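# Uncap a marker and set cap and marker on pads

## Task

Remove the cap from the marker, then set the cap on the yellow pad and the marker on the blue pad, so that for each piece its centre sits well inside its own pad and no less than half its length lies over that pad.

## Robot and tools

Robot: two arms, left_arm and right_arm, each with six revolute joints and a parallel gripper. The left arm stands on the +y side; the names do not match image sides.

Frames: the scene frame has its origin at table-top height halfway between the two nominal bases, +x pointing out over the table, +z up. Calibrated base origins in the scene frame are left_arm (-0.003, +0.320, +0.038) m and right_arm (+0.038, -0.251, +0.049) m, both almost unrotated, with up along each base's +z. Hand positions (metres), hand quaternions (wxyz) and wrist camera poses are reported in that arm's own base frame. Fixed cameras and the table use the scene frame. Reported hand poses can be off by a few centimetres, more when the arm reaches far. The fingers point along the gripper's +z and separate along its y. end_effector_position is the spot between the finger pads, roughly 1 cm short of the tips.

Row layout (used by both execute_actions and move): one flat list of 14 numbers, each in [-1, 1], always covering both arms. First left_arm: six joint numbers, then its opening; then right_arm the same way. Joint order inside each arm block: shoulder (joint2), elbow (joint3), wrist roll (joint6), wrist pitch (joint4), waist (joint1), wrist yaw (joint5). Joint numbers are offsets, not poses: they count from the Joint targets shown at the start of the action (or move), not from the previous row, so sending the same offset again moves further. Scale: 1.0 equals 2.224 rad for waist, shoulder and elbow, and 8.485 rad for wrist pitch, wrist yaw and wrist roll. Opening is absolute: +1 fully open, -1 closed; values in between aim grip_measured at that value. To keep a gripper as it is, resend its current command, since 0 is itself a half-open command.

Joint ranges (rad): waist -2.618 to 3.054, shoulder 0.000 to 3.142, elbow 0.000 to 3.142, wrist pitch -1.571 to 1.571, wrist yaw -1.571 to 1.571, wrist roll -2.094 to 2.094. True ends may differ by up to 0.059 rad. An action asking a joint to go more than 0.059 rad beyond a stated end is rejected for both arms; the whole call is rejected if its first action fails this or any action is malformed. A clamped joint yields the note "joint sent to its limit".

execute_actions(actions, cameras): actions is a list of actions; each action is a list of up to 15 rows, one row per 1/30 s step, lasting 0.5 s in total, the last row repeated if fewer are given. An empty list just reports state and images. cameras selects image sources (omitted, null or ["all"] = all; [] = none).

move(target, speed, blend, opening_speed, blocking, cameras): target is one 14-number row, or a list of up to 15 rows; every row's joint offsets count from the same starting Joint targets. All joints interpolate together, so grippers trace curves; no obstacle avoidance. speed is rad/s for the joint with farthest to travel (0.01 to 12.57, default 0.5), one value or one per target. blend (rad) rounds corners between listed targets. opening_speed (0.2 or more, scale units per second) ramps finger commands; use a low value for gentle closing. blocking=false returns after about 0.5 s while the move keeps running. The extra "move:" line reports the ending: done, off_target (resting more than 0.035 rad from target), moving, held, or fault, plus limits=held if steps were withheld. done does not prove contact or absence of it.

wait(seconds 0 to 10): holds last commands; a running move continues. stop(): brakes a running move. zoom_image(camera, region [x0, y0, x1, y1] in pixels, at most 504 by 504) enlarges part of the latest image. read_manual gives licence texts only. finished_scene ends the scene for good; the result must hold without the robot.

Cameras (896x504 each): cam_head_left, cam_head_right, cam_high, cam_low, cam_left_wrist, cam_right_wrist.

Result lines: Joint positions and Joint velocities give one block per arm in the joint order above, then the finger-pad gap (m; 0.094 fully open). Joint targets are the base for your next offsets. Tool commands shows current gripper commands. grip_measured is the measured opening on the command scale; it tracks the command even past contact, so it does not reveal touching. grip_effort_nm is gripper motor effort (negative closing) and is not pad force. Joint torques include arm weight; numbers 1, 2 and 5 wrap at ±28 N m. "joint command not followed" means the clearance check altered targets. MOTOR HOT appears at 75 °C; at 90 °C the arm folds and idles for the rest of the scene; at 100 °C it goes limp.

Motion notes: joint targets may lead measured angles by at most 0.339 rad (big joints) or 2.2 rad (wrist), and a target placing the gripper over 200 mm from its current spot gets scaled back, so large motions need several actions. To release a push or recover a dragged arm, command targets back past the measured positions. The robot keeps its last command while you think.

Avoid: dropping things or opening while they move, fast impacts, strong presses, any contact between the two arms (including one gripper closing on the other's fingers), leaving anything off the table, and holding loads or stretched poses long enough to overheat motors. Loose objects may occasionally be nudged by outside pushes.

Each tool is called after "Emit:" as name([rows], argument=value, ...), one row to a line, values as JSON.

## Session

Emit:
execute_actions(actions=[])

Scene clock: 0.00 s.
left_arm: end_effector_position=(+0.4179, +0.0030, +0.0713) grip_measured=+1.000 grip_effort_nm=n/a end_effector_quat_wxyz=(+0.556, -0.029, +0.829, +0.043) | right_arm: end_effector_position=(+0.4202, -0.0424, +0.1252) grip_measured=+1.000 grip_effort_nm=n/a end_effector_quat_wxyz=(+0.637, +0.129, +0.755, -0.092)
Joint names: [shoulder, elbow, wrist roll, wrist pitch, waist, wrist yaw]
Joint positions: left_arm=[1.711 0.453 -0.025 0.865 -0.065 -0.164 0.094] | right_arm=[1.677 0.437 0.089 1.056 0.042 0.348 0.094]
Joint velocities: within noise
Joint torques (N m): no reading
Heat: left arm: 30 °C; right arm: 28 °C.
Joint targets: left_arm=[1.702 0.461 -0.026 0.868 -0.065 -0.165] | right_arm=[1.667 0.444 0.089 1.061 0.042 0.350]
Tool commands: left_gripper/opening=+1.0 right_gripper/opening=+1.0

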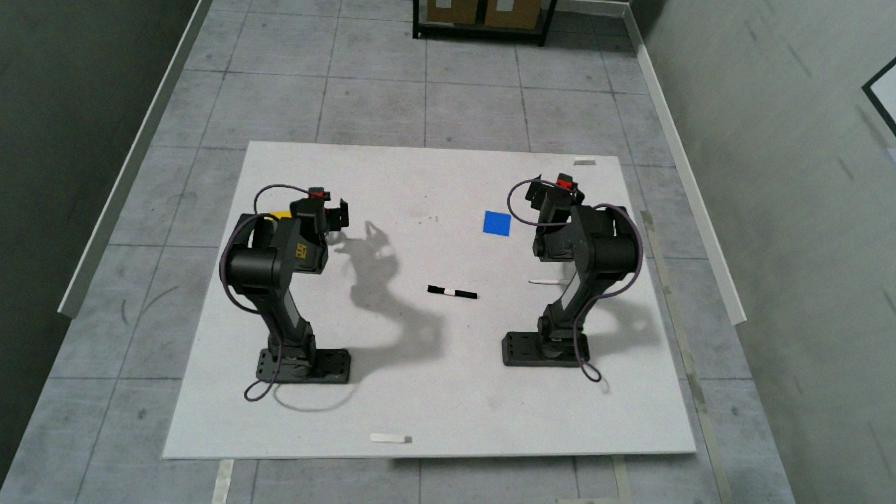

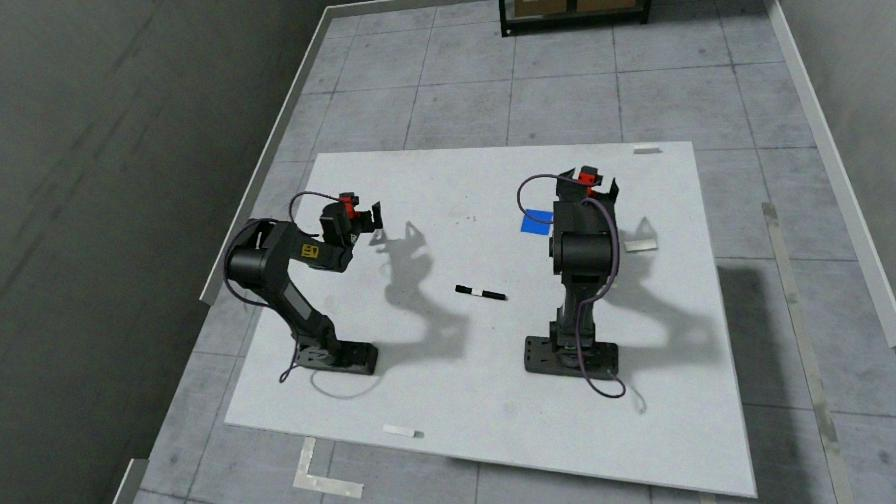

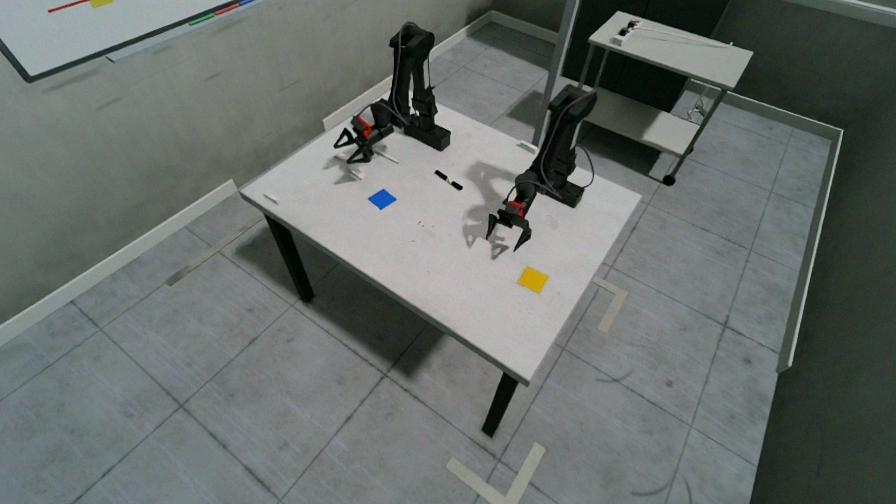

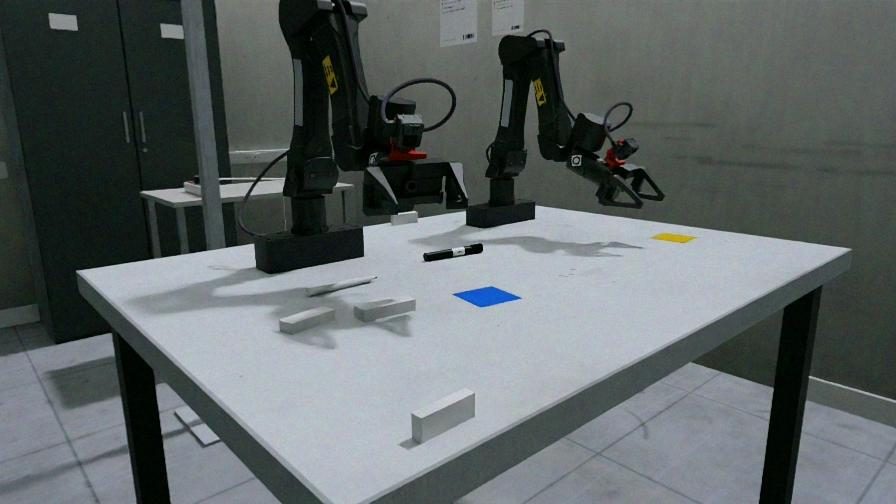

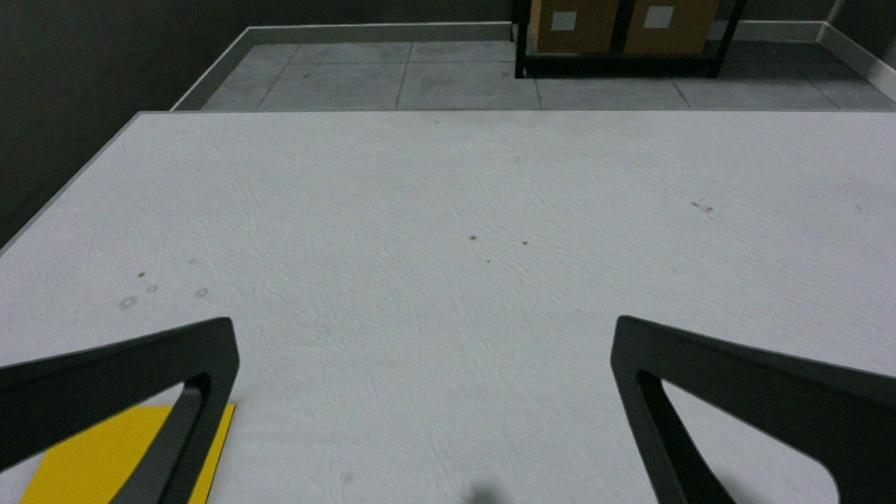

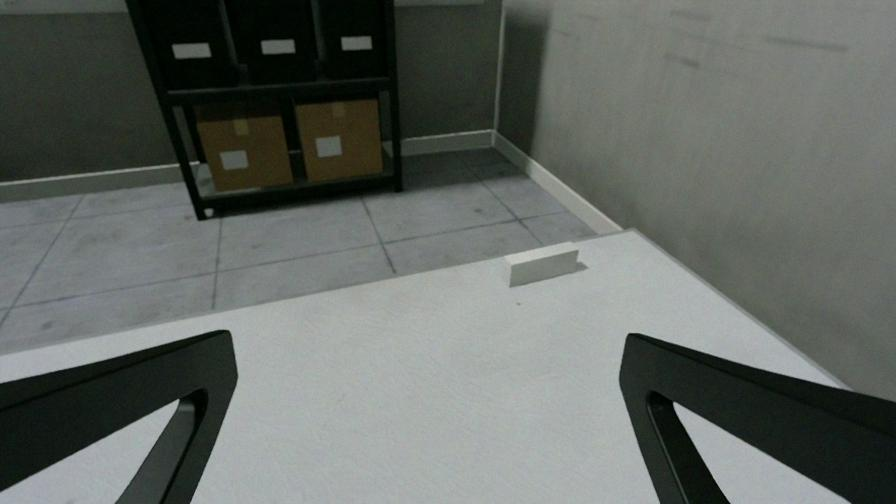

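Emit:
zoom_image(camera="cam_head_left", region=[380, 240, 540, 330])

Emit:
zoom_image(camera="cam_low", region=[380, 220, 540, 310])

Emit:
zoom_image(camera="cam_high", region=[320, 120, 580, 310])

Scaled by 3.150.

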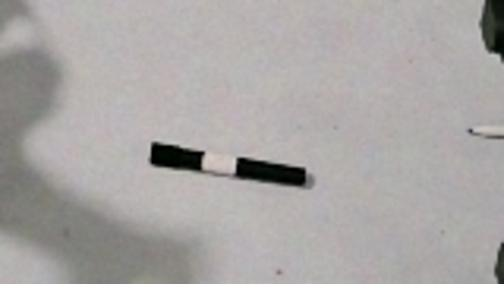

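Scaled by 3.150.

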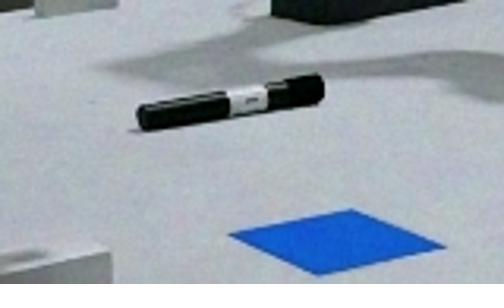

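Scaled by 1.938.

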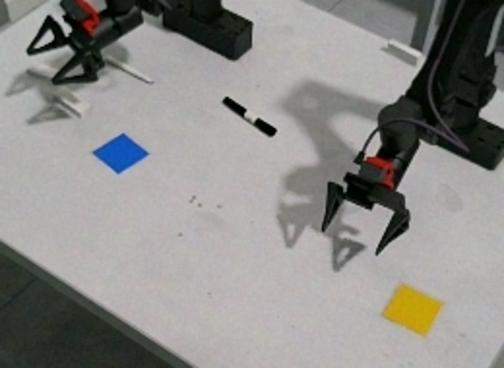

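Emit:
move(target=[-0.0121, 0.2882, 0.0958, -0.1583, -0.3019, 0.0920, 1.0, 0, 0, 0, 0, 0, 0, 1.0], speed=1.0, cameras=["cam_left_wrist", "cam_head_left"])

Scene clock: 288.50 s.
left_arm: end_effector_position=(+0.2187, -0.3314, +0.0869) grip_measured=+1.000 grip_effort_nm=-0.012 end_effector_quat_wxyz=(+0.223, +0.687, +0.632, -0.280) | right_arm: end_effector_position=(+0.4202, -0.0424, +0.1252) grip_measured=+1.000 grip_effort_nm=-0.012 end_effector_quat_wxyz=(+0.637, +0.129, +0.755, -0.092)
Joint names: [shoulder, elbow, wrist roll, wrist pitch, waist, wrist yaw]
Joint positions: left_arm=[1.706 1.067 0.775 -0.473 -0.736 0.593 0.094] | right_arm=[1.677 0.437 0.089 1.056 0.042 0.348 0.094]
Joint velocities: within noise
Joint torques (N m): left_arm=[-9.76 9.7 0.12 0.93 0.06 0.5] | right_arm=[-6.27 4.93 -0.02 1.57 0.02 0.03]
Heat: left arm: 34 °C; right arm: 41 °C.
Joint targets: left_arm=[1.675 1.102 0.787 -0.476 -0.736 0.616] | right_arm=[1.667 0.444 0.089 1.061 0.042 0.350]
move: done
Images, in order (width x height): cam_head_left 896x504, cam_left_wrist 896x504.

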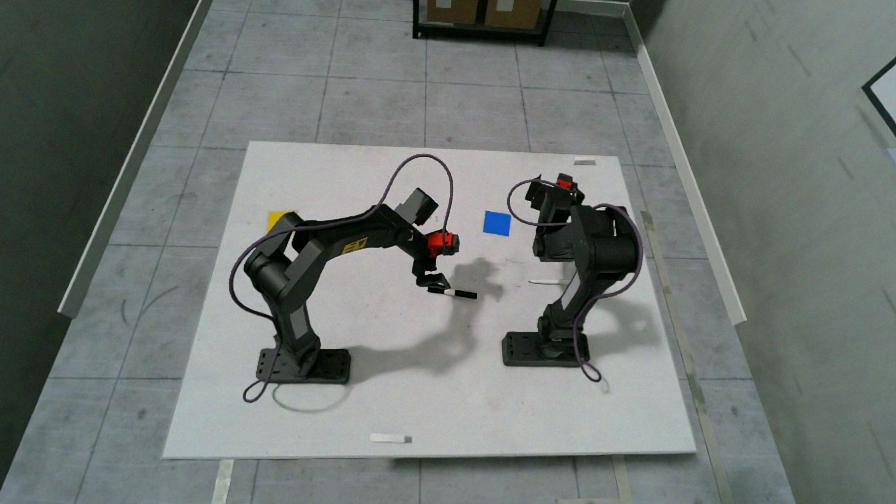

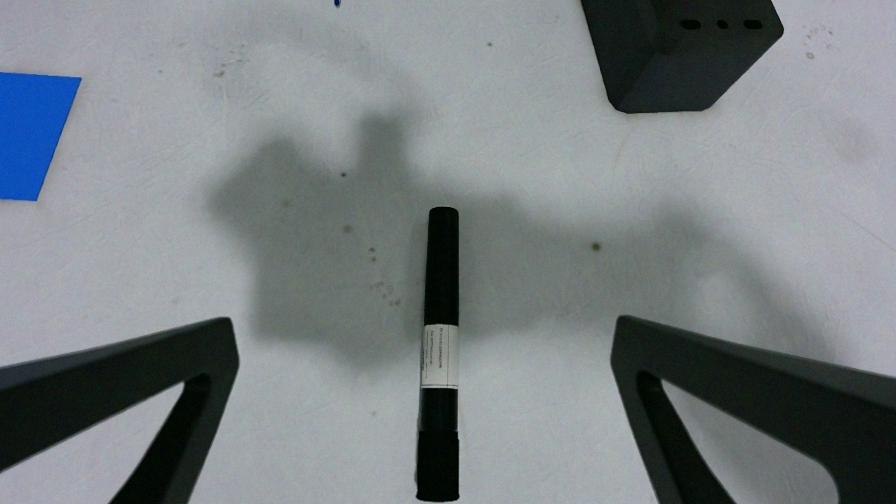

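Emit:
zoom_image(camera="cam_left_wrist", region=[340, 190, 540, 504])

Scaled by 1.605.

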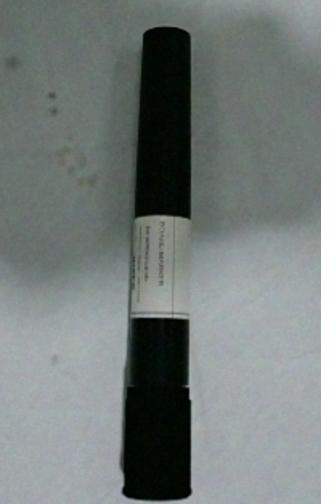

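Emit:
move([
  [0.0202, -0.1281, 0.0118, 0.0402, 0.0393, 0.0072, 1.0, -0.088, -0.031, -0.0593, -0.0706, 0.0798, -0.06, 1.0],
  [0.0202, -0.1281, 0.0118, 0.0402, 0.0393, 0.0072, 1.0, -0.1767, -0.0621, -0.1186, -0.1413, 0.1596, -0.1203, 1.0],
], speed=1.0, blend=0.1)

Scene clock: 447.40 s.
left_arm: end_effector_position=(+0.2267, -0.3094, +0.0477) grip_measured=+1.000 grip_effort_nm=-0.017 end_effector_quat_wxyz=(+0.286, +0.694, +0.598, -0.279) | right_arm: end_effector_position=(+0.1698, +0.1859, +0.0105) grip_measured=+1.000 grip_effort_nm=-0.027 end_effector_quat_wxyz=(+0.284, -0.615, +0.695, +0.242)
Joint names: [shoulder, elbow, wrist roll, wrist pitch, waist, wrist yaw]
Joint positions: left_arm=[1.712 0.831 0.877 -0.148 -0.655 0.654 0.094] | right_arm=[1.298 0.315 -0.908 -0.136 0.39 -0.64 0.094]
Joint velocities: within noise
Joint torques (N m): left_arm=[-6.19 4.44 0.09 1.23 0.51 0.55] | right_arm=[-4.42 3.79 -0.11 0.73 0.65 -0.61]
Heat: left arm: 37 °C; right arm: 42 °C.
Joint targets: left_arm=[1.720 0.817 0.887 -0.135 -0.649 0.677] | right_arm=[1.274 0.306 -0.918 -0.138 0.397 -0.671]
move: done

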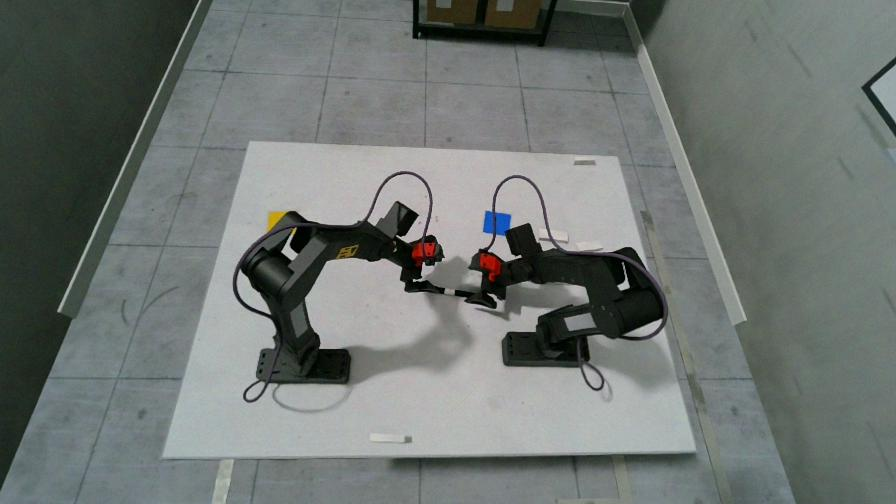

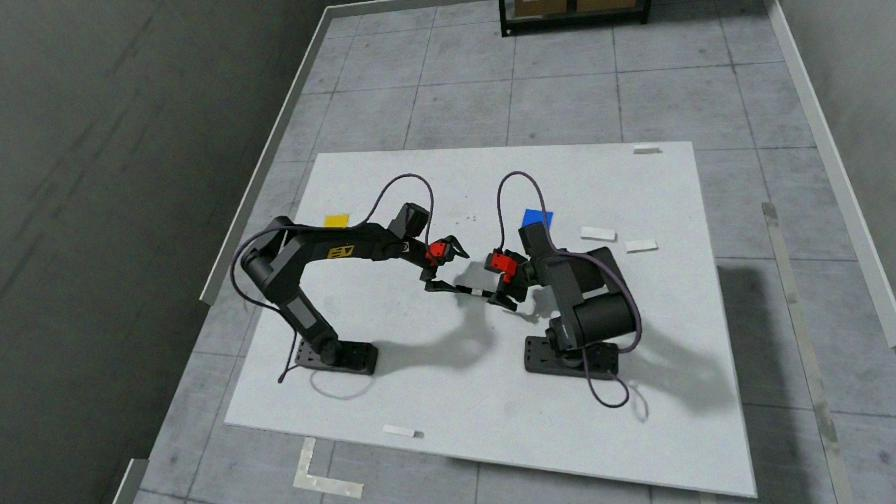

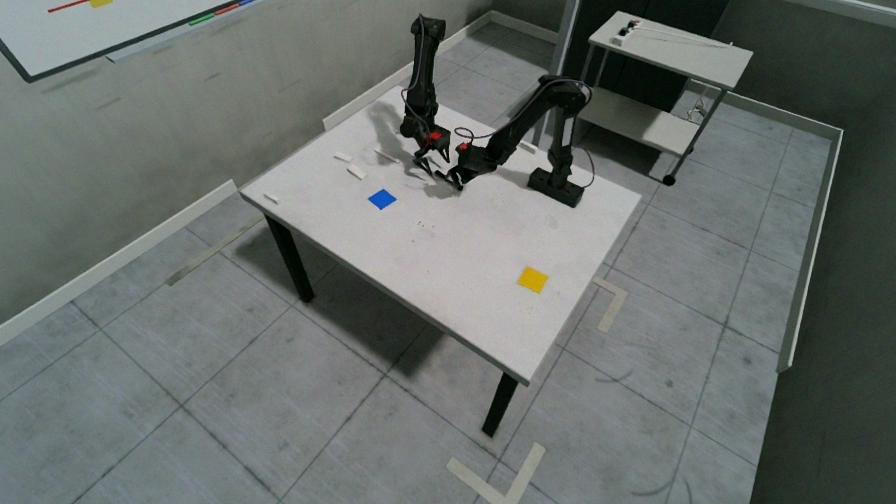

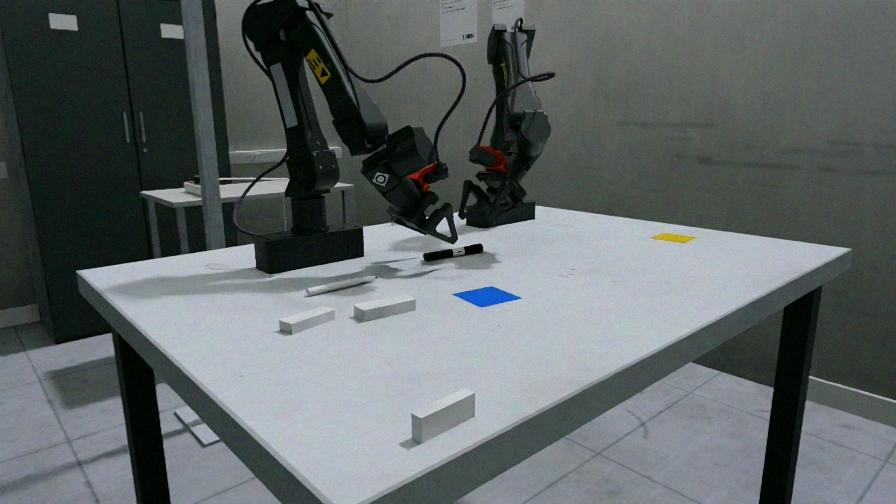

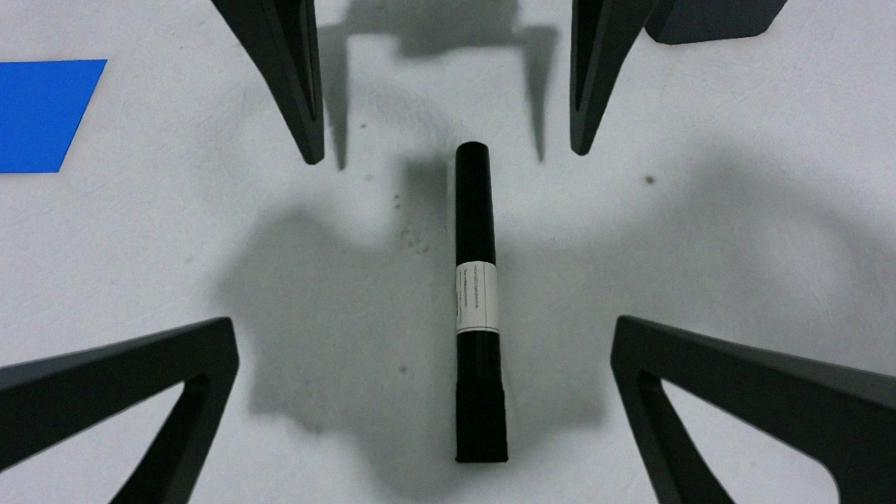

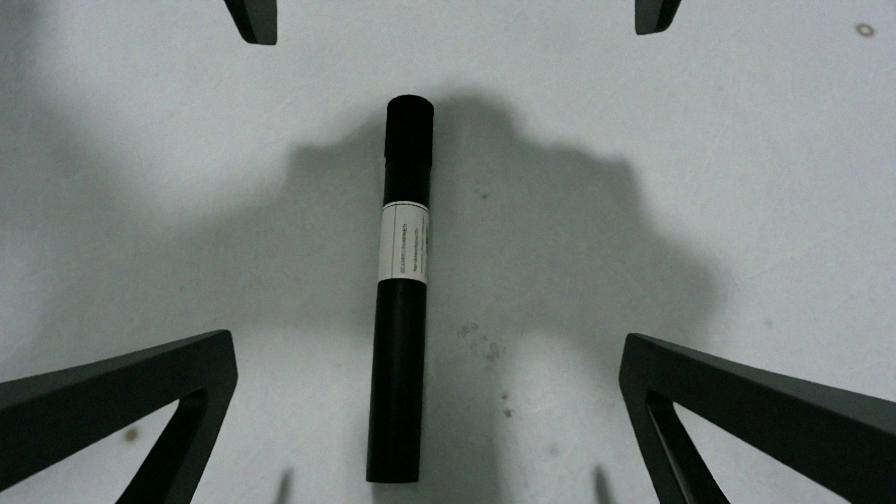

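Emit:
move(target=[0.0589, -0.0324, -0.0038, 0.0154, -0.0090, 0, 1.0, 0.0814, -0.0387, 0.0168, 0.0355, 0.0416, 0.0098, 1.0], speed=0.4, cameras=["cam_left_wrist", "cam_right_wrist", "cam_low"])

Scene clock: 564.20 s.
left_arm: end_effector_position=(+0.2126, -0.3023, -0.0044) grip_measured=+1.000 grip_effort_nm=-0.012 end_effector_quat_wxyz=(+0.250, +0.690, +0.614, -0.289) | right_arm: end_effector_position=(+0.1587, +0.1951, -0.0218) grip_measured=+1.000 grip_effort_nm=-0.027 end_effector_quat_wxyz=(+0.271, -0.604, +0.709, +0.242)
Joint names: [shoulder, elbow, wrist roll, wrist pitch, waist, wrist yaw]
Joint positions: left_arm=[1.842 0.757 0.863 -0.018 -0.663 0.655 0.094] | right_arm=[1.445 0.229 -0.779 0.135 0.482 -0.584 0.094]
Joint velocities: within noise
Joint torques (N m): left_arm=[-6.43 3.47 -0.07 1.12 -0.58 0.52] | right_arm=[-2.28 3.04 0.05 1.06 0.57 -0.35]
Heat: left arm: 35 °C; right arm: 35 °C.
Joint targets: left_arm=[1.851 0.745 0.855 -0.004 -0.669 0.677] | right_arm=[1.455 0.220 -0.775 0.164 0.489 -0.587]
move: done
Images, in order (width x height): cam_low 896x504, cam_left_wrist 896x504, cam_right_wrist 896x504.

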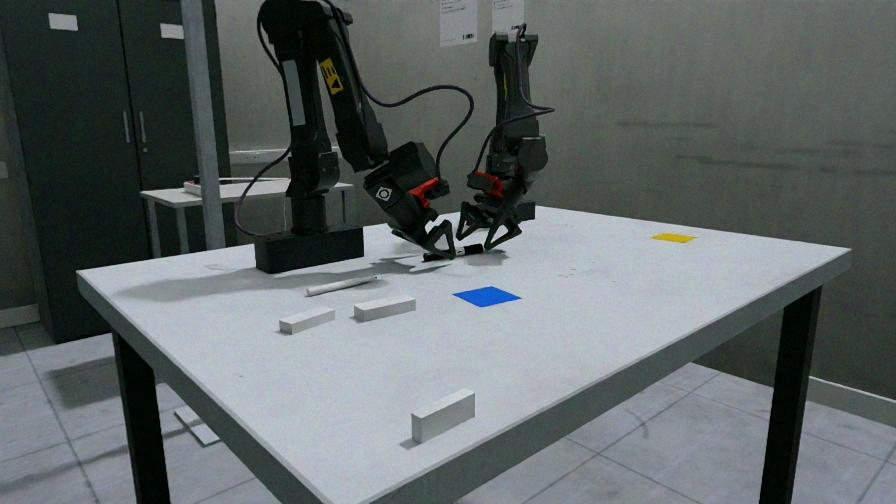

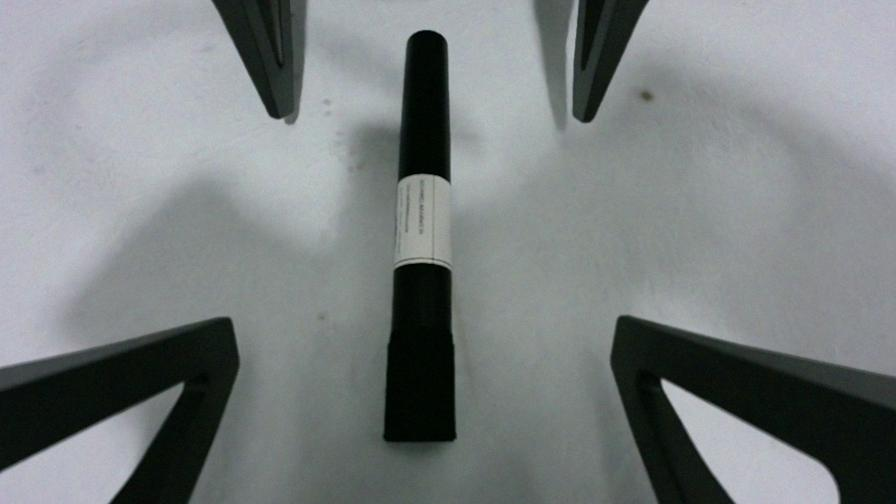

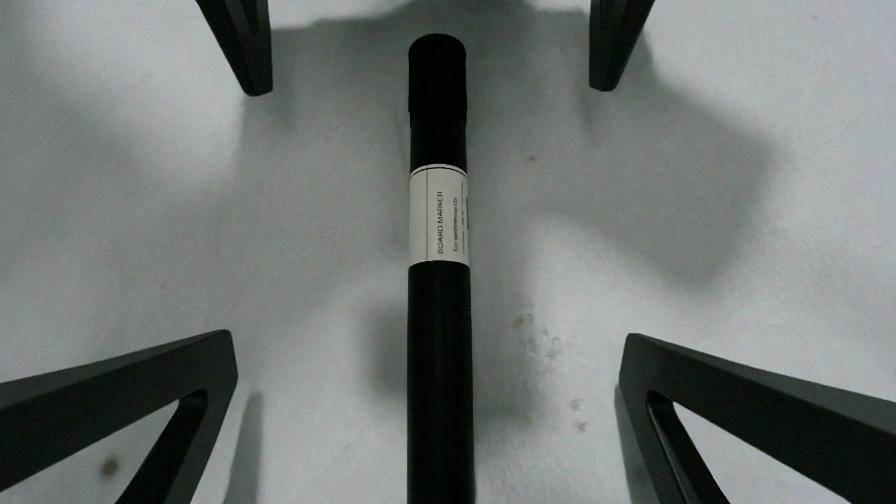

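Emit:
zoom_image(camera="cam_low", region=[380, 210, 540, 300])

Scaled by 3.150.

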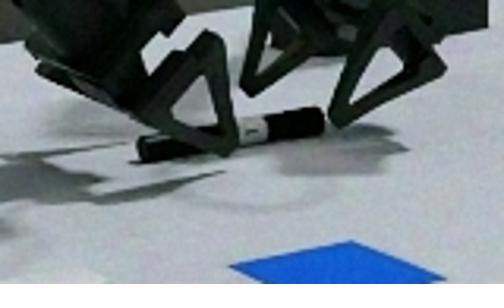

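Emit:
move(target=[0.0288, -0.0076, 0.0039, 0.0095, 0.0108, 0, 1.0, 0.0623, -0.0135, 0.0044, 0.0256, 0.0103, -0.0033, 1.0], speed=0.25, cameras=["cam_left_wrist", "cam_right_wrist", "cam_low"])

Emit:
zoom_image(camera="cam_low", region=[380, 210, 540, 300])

Scene clock: 636.30 s.
left_arm: end_effector_position=(+0.2176, -0.3016, -0.0195) grip_measured=+1.000 grip_effort_nm=-0.012 end_effector_quat_wxyz=(+0.258, +0.692, +0.611, -0.286) | right_arm: end_effector_position=(+0.1642, +0.2062, -0.0309) grip_measured=+1.000 grip_effort_nm=-0.017 end_effector_quat_wxyz=(+0.296, -0.603, +0.697, +0.249)
Joint names: [shoulder, elbow, wrist roll, wrist pitch, waist, wrist yaw]
Joint positions: left_arm=[1.9 0.743 0.878 0.064 -0.652 0.657 0.094] | right_arm=[1.579 0.201 -0.746 0.366 0.504 -0.597 0.094]
Joint velocities: within noise
Joint torques (N m): left_arm=[-6.24 2.96 0.08 1.14 0.66 0.49] | right_arm=[-2.35 2.19 0.05 1.01 0.75 -0.45]
Heat: left arm: 35 °C; right arm: 36 °C.
Joint targets: left_arm=[1.915 0.728 0.888 0.077 -0.645 0.677] | right_arm=[1.594 0.190 -0.738 0.381 0.512 -0.615]
move: done
Images, in order (width x height): cam_low 896x504, cam_left_wrist 896x504, cam_right_wrist 896x504.

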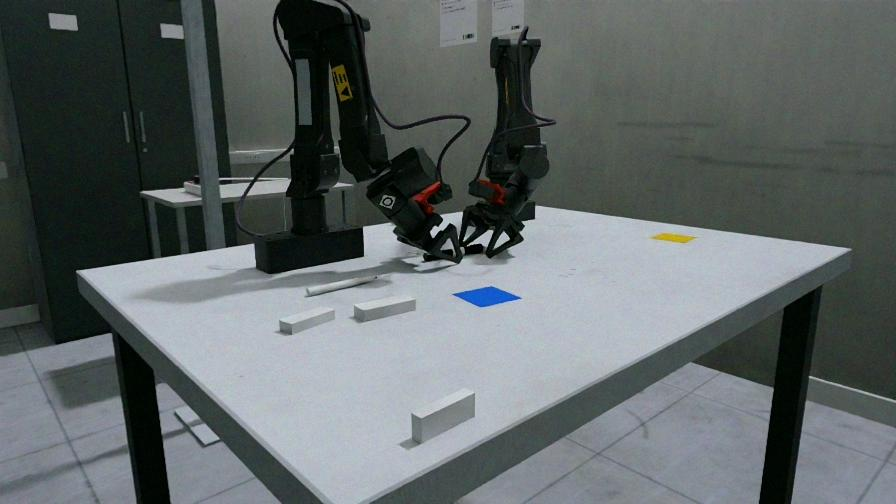

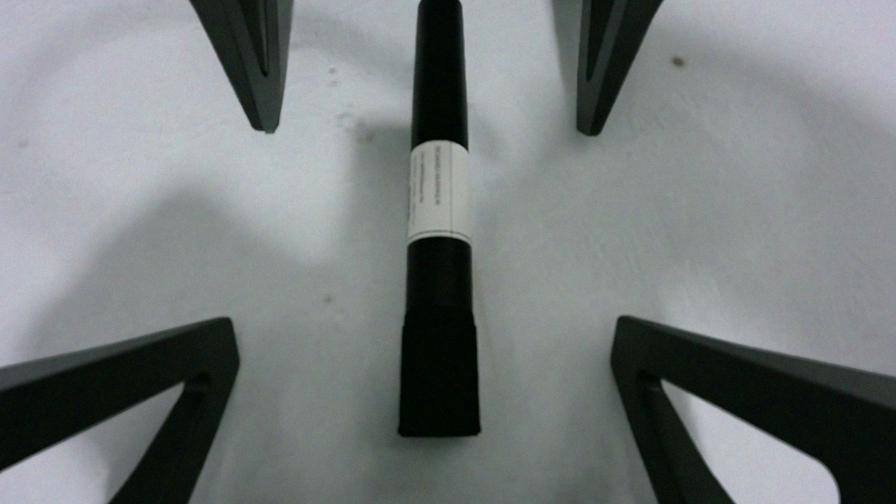

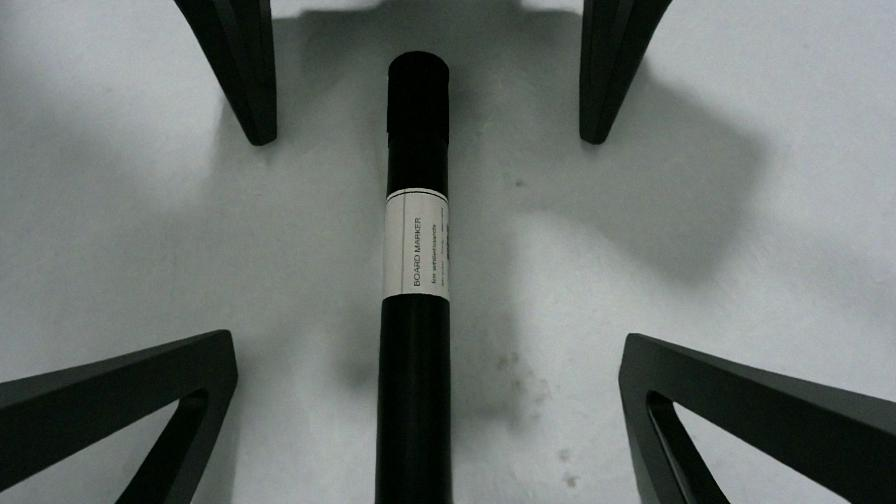

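Scaled by 3.150.

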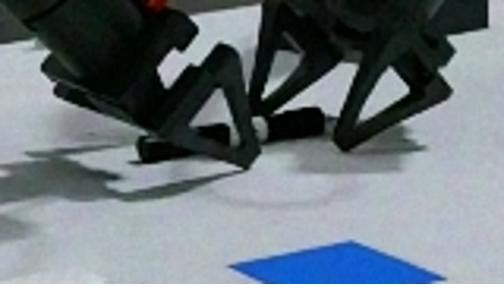

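Emit:
move(target=[0.0058, -0.0042, 0, 0.0026, 0, 0, 1.0, 0.0103, -0.0085, 0, 0.0049, 0.0035, 0, 1.0], speed=0.2, cameras=["cam_left_wrist", "cam_right_wrist"])

Scene clock: 672.53 s.
left_arm: end_effector_position=(+0.2174, -0.3036, -0.0201) grip_measured=+1.000 grip_effort_nm=-0.012 end_effector_quat_wxyz=(+0.264, +0.692, +0.605, -0.290) | right_arm: end_effector_position=(+0.1635, +0.2079, -0.0320) grip_measured=+1.000 grip_effort_nm=-0.022 end_effector_quat_wxyz=(+0.305, -0.606, +0.691, +0.248)
Joint names: [shoulder, elbow, wrist roll, wrist pitch, waist, wrist yaw]
Joint positions: left_arm=[1.909 0.737 0.879 0.092 -0.652 0.669 0.094] | right_arm=[1.599 0.185 -0.745 0.425 0.511 -0.598 0.094]
Joint velocities: within noise
Joint torques (N m): left_arm=[-6.06 2.62 0.09 1.05 0.62 0.37] | right_arm=[-2.22 1.83 0.07 0.88 0.87 -0.43]
Heat: left arm: 37 °C; right arm: 36 °C.
Joint targets: left_arm=[1.927 0.719 0.888 0.099 -0.645 0.677] | right_arm=[1.617 0.171 -0.738 0.423 0.520 -0.616]
move: done
Images, in order (width x height): cam_left_wrist 896x504, cam_right_wrist 896x504.

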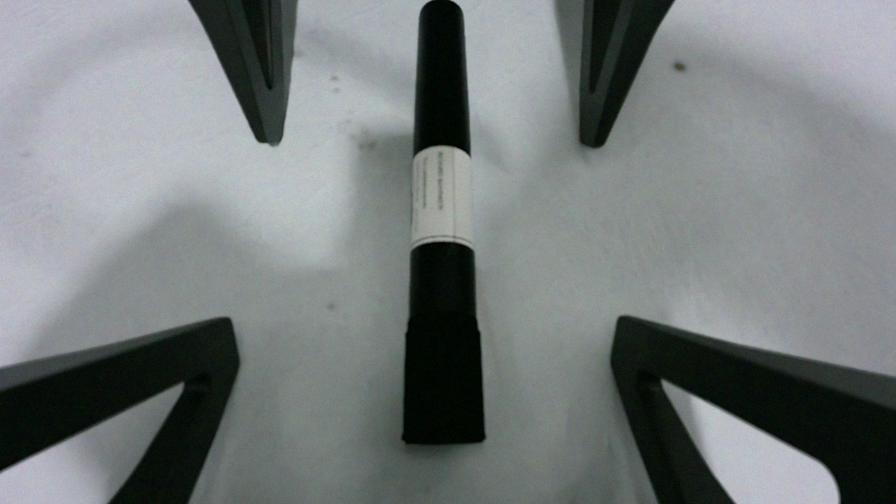

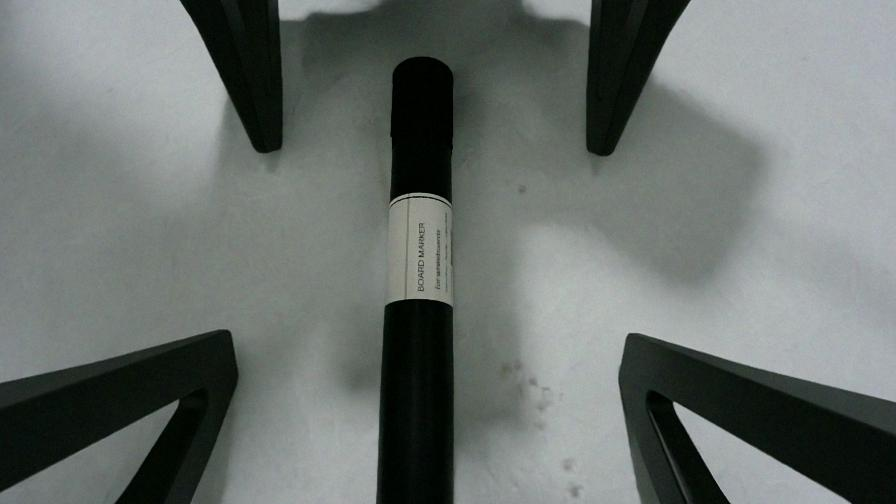

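Emit:
move([
  [0.0045, -0.0018, 0, -0.0018, 0, 0, 1.0, 0.0027, -0.0022, 0, -0.0020, 0.0022, 0, 1.0],
  [0.0045, -0.0018, 0, -0.0018, 0, 0, -0.45, 0.0027, -0.0022, 0, -0.0020, 0.0022, 0, -0.45],
], speed=0.2, opening_speed=1.2, cameras=["cam_left_wrist", "cam_right_wrist"])

Scene clock: 707.00 s.
left_arm: end_effector_position=(+0.2166, -0.3042, -0.0207) grip_measured=-0.447 grip_effort_nm=-0.149 end_effector_quat_wxyz=(+0.265, +0.692, +0.604, -0.293) | right_arm: end_effector_position=(+0.1616, +0.2091, -0.0322) grip_measured=-0.447 grip_effort_nm=-0.178 end_effector_quat_wxyz=(+0.304, -0.608, +0.689, +0.252)
Joint names: [shoulder, elbow, wrist roll, wrist pitch, waist, wrist yaw]
Joint positions: left_arm=[1.914 0.736 0.88 0.098 -0.652 0.676 0.026] | right_arm=[1.604 0.184 -0.745 0.428 0.515 -0.604 0.026]
Joint velocities: within noise
Joint torques (N m): left_arm=[-5.64 2.22 0.07 0.83 0.57 0.32] | right_arm=[-2.07 1.51 0.07 0.69 0.92 -0.39]
Heat: left arm: 35 °C; right arm: 34 °C.
Joint targets: left_arm=[1.938 0.715 0.888 0.083 -0.645 0.677] | right_arm=[1.622 0.166 -0.738 0.406 0.525 -0.616]
move: done
Images, in order (width x height): cam_left_wrist 896x504, cam_right_wrist 896x504.

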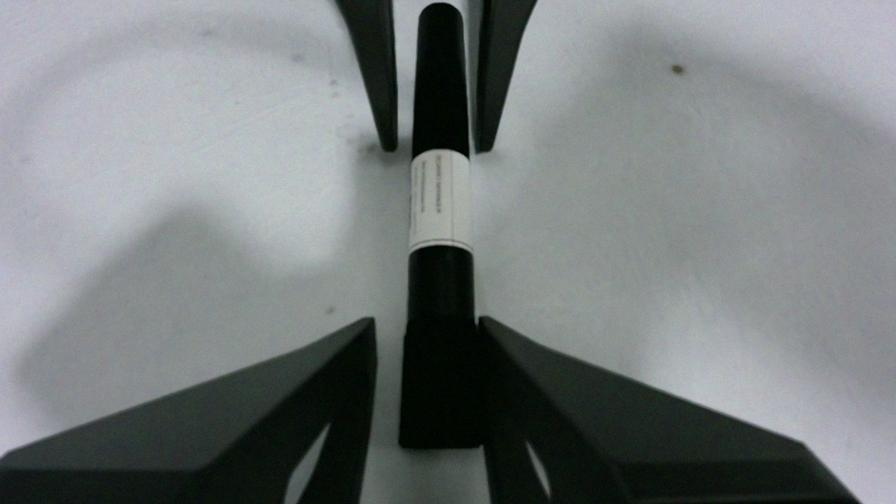

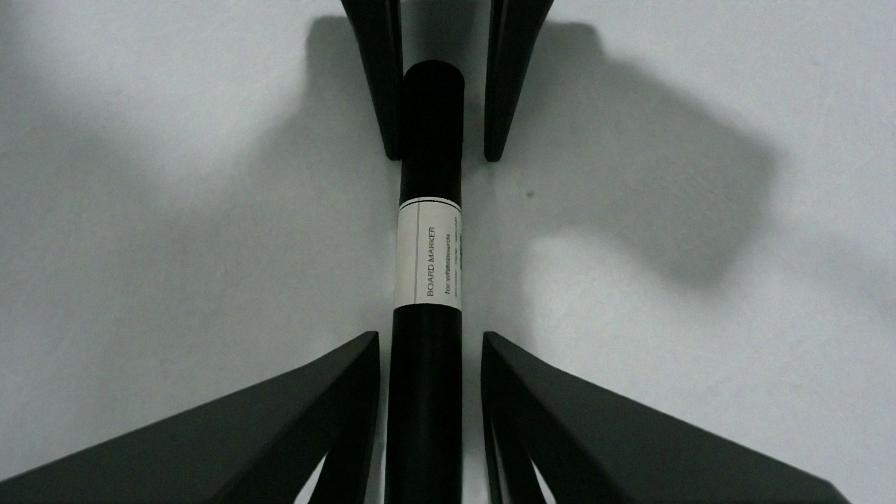

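Emit:
move([
  [-0.0036, 0, 0, 0, 0, 0, -0.45, -0.0036, 0, 0, 0, 0, 0, -0.45],
  [-0.0036, 0, 0, 0, 0, 0, -0.85, -0.0036, 0, 0, 0, 0, 0, -0.85],
], speed=0.2, opening_speed=0.6, cameras=["cam_left_wrist", "cam_right_wrist", "cam_low"])

Scene clock: 731.63 s.
left_arm: end_effector_position=(+0.2162, -0.3044, -0.0205) grip_measured=-0.642 grip_effort_nm=-1.033 end_effector_quat_wxyz=(+0.265, +0.693, +0.603, -0.295) | right_arm: end_effector_position=(+0.1615, +0.2092, -0.0321) grip_measured=-0.656 grip_effort_nm=-1.038 end_effector_quat_wxyz=(+0.303, -0.605, +0.691, +0.254)
Joint names: [shoulder, elbow, wrist roll, wrist pitch, waist, wrist yaw]
Joint positions: left_arm=[1.914 0.736 0.881 0.098 -0.652 0.679 0.017] | right_arm=[1.604 0.184 -0.738 0.428 0.515 -0.605 0.016]
Joint velocities: within noise
Joint torques (N m): left_arm=[-6.28 2.28 0.05 0.82 0.57 0.25] | right_arm=[-2.66 1.57 -0.03 0.71 0.96 -0.38]
Heat: left arm: 35 °C; right arm: 34 °C.
Joint targets: left_arm=[1.930 0.715 0.888 0.083 -0.645 0.677] | right_arm=[1.614 0.166 -0.738 0.406 0.525 -0.616]
move: done
Images, in order (width x height): cam_low 896x504, cam_left_wrist 896x504, cam_right_wrist 896x504.

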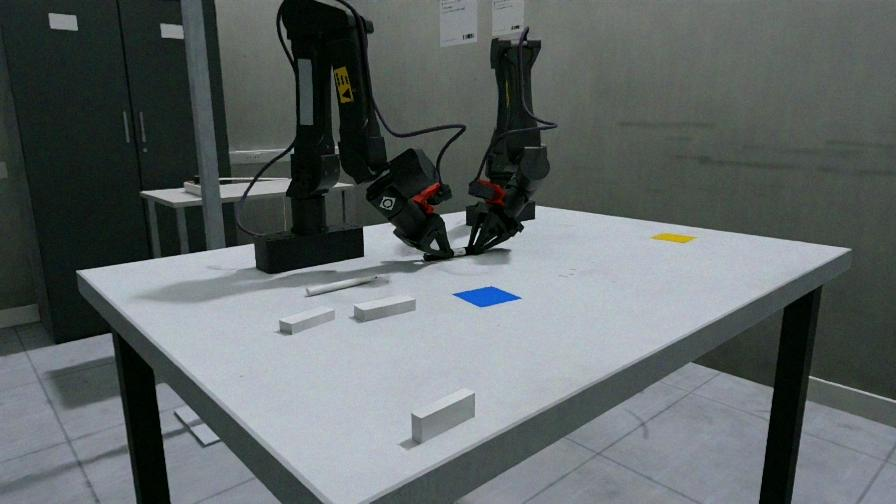

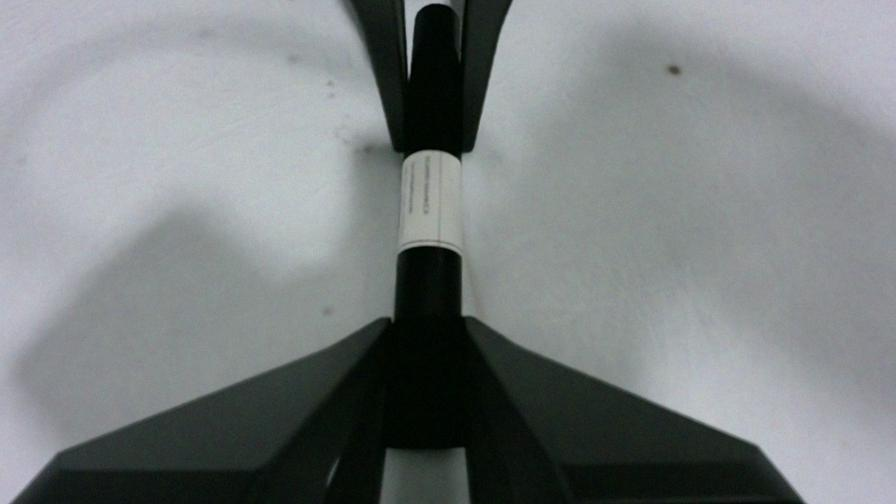

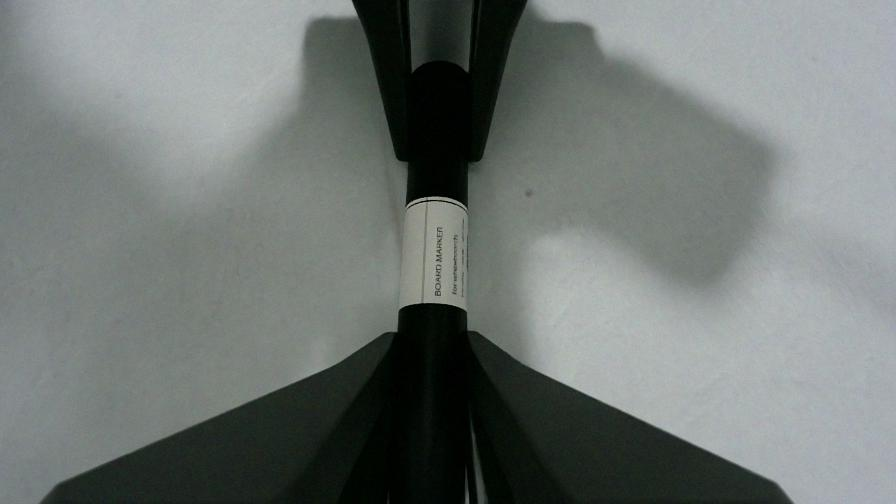

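Emit:
move([
  [-0.0274, 0.0225, 0, -0.0057, 0, 0.0008, -0.85, -0.0472, 0.0184, 0, -0.0095, 0, 0, -0.85],
  [-0.0423, -0.0004, 0.0130, -0.0139, 0.0429, 0.0080, -0.85, -0.0472, 0.0184, 0, -0.0095, 0, 0, -0.85],
  [-0.1007, 0.0094, 0.0339, -0.0461, 0.1052, 0.0137, -0.85, -0.0472, 0.0184, 0, -0.0095, 0, 0, -0.85],
], speed=[0.2, 0.15, 0.4], cameras=["cam_left_wrist", "cam_right_wrist", "cam_low"])

Scene clock: 803.43 s.
left_arm: end_effector_position=(+0.2242, -0.2607, +0.0312) grip_measured=-0.642 grip_effort_nm=-1.033 end_effector_quat_wxyz=(+0.298, +0.701, +0.564, -0.319) | right_arm: end_effector_position=(+0.1754, +0.2421, +0.0147) grip_measured=-0.657 grip_effort_nm=-1.043 end_effector_quat_wxyz=(-0.371, +0.619, -0.630, -0.287)
Joint names: [shoulder, elbow, wrist roll, wrist pitch, waist, wrist yaw]
Joint positions: left_arm=[1.733 0.739 1.146 -0.191 -0.467 0.841 0.017] | right_arm=[1.513 0.242 -0.721 0.452 0.547 -0.698 0.016]
Joint velocities: within noise
Joint torques (N m): left_arm=[-8.59 4.68 0.32 -0.53 5.15 -0.14] | right_arm=[-3.92 0.98 -0.24 -0.1 -2.14 0.56]
Heat: left arm: 35 °C; right arm: 33 °C.
Joint targets: left_arm=[1.706 0.736 1.176 -0.308 -0.411 0.793] | right_arm=[1.509 0.207 -0.738 0.325 0.525 -0.615]
move: off_target (left_arm, right_arm); left_arm: the wrist pitch is farthest, 0.117 rad from its target; right_arm: the wrist pitch is farthest, 0.126 rad from its target
Images, in order (width x height): cam_low 896x504, cam_left_wrist 896x504, cam_right_wrist 896x504.

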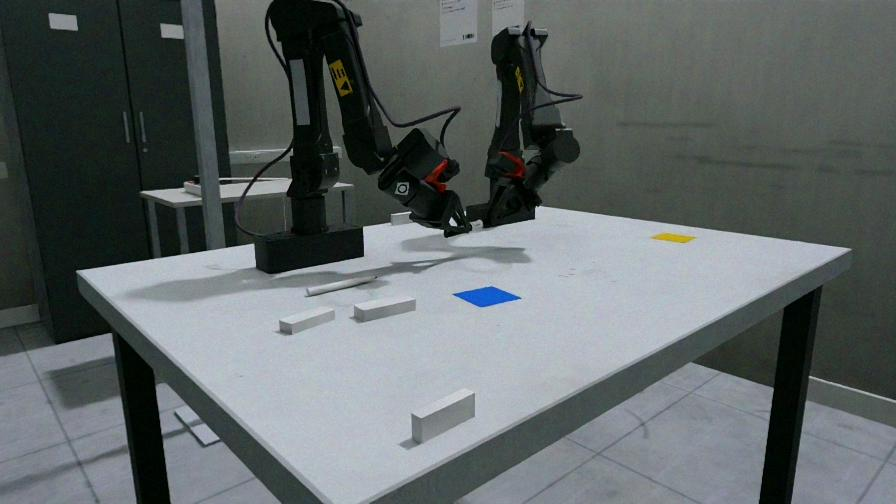

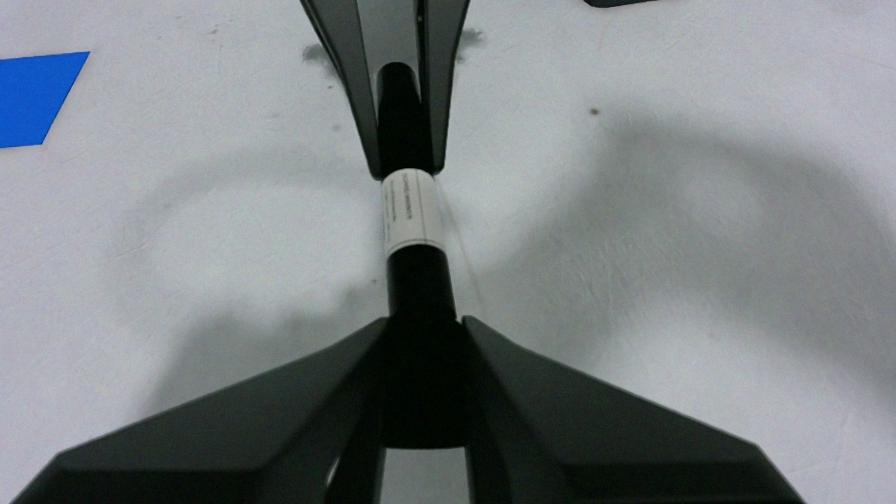

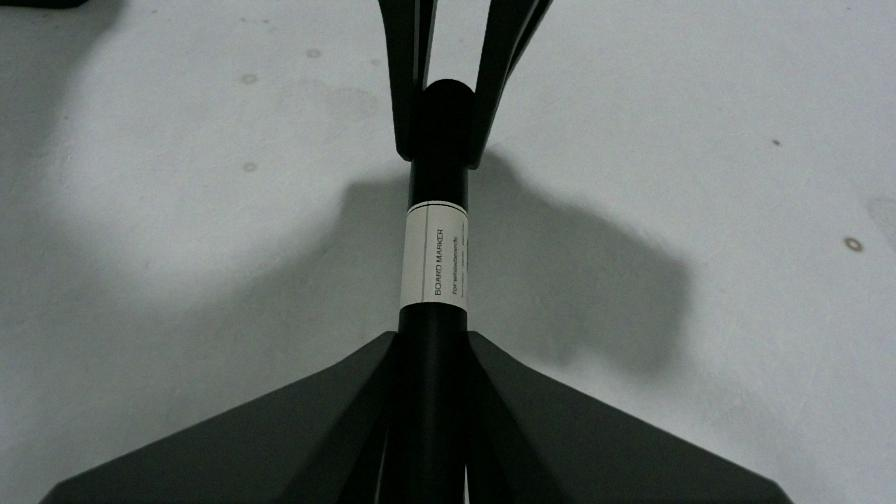

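Emit:
zoom_image(camera="cam_right_wrist", region=[330, 0, 550, 340])

Emit:
zoom_image(camera="cam_left_wrist", region=[300, 40, 540, 460])

Scaled by 1.482.

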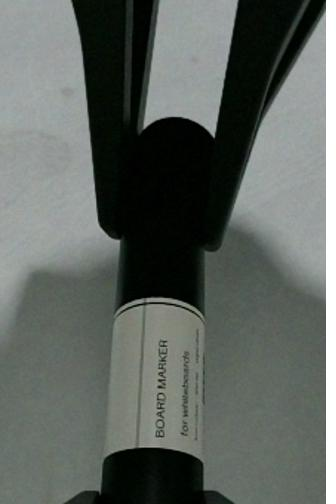

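Scaled by 1.200.

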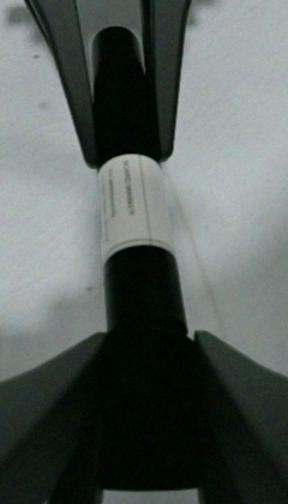

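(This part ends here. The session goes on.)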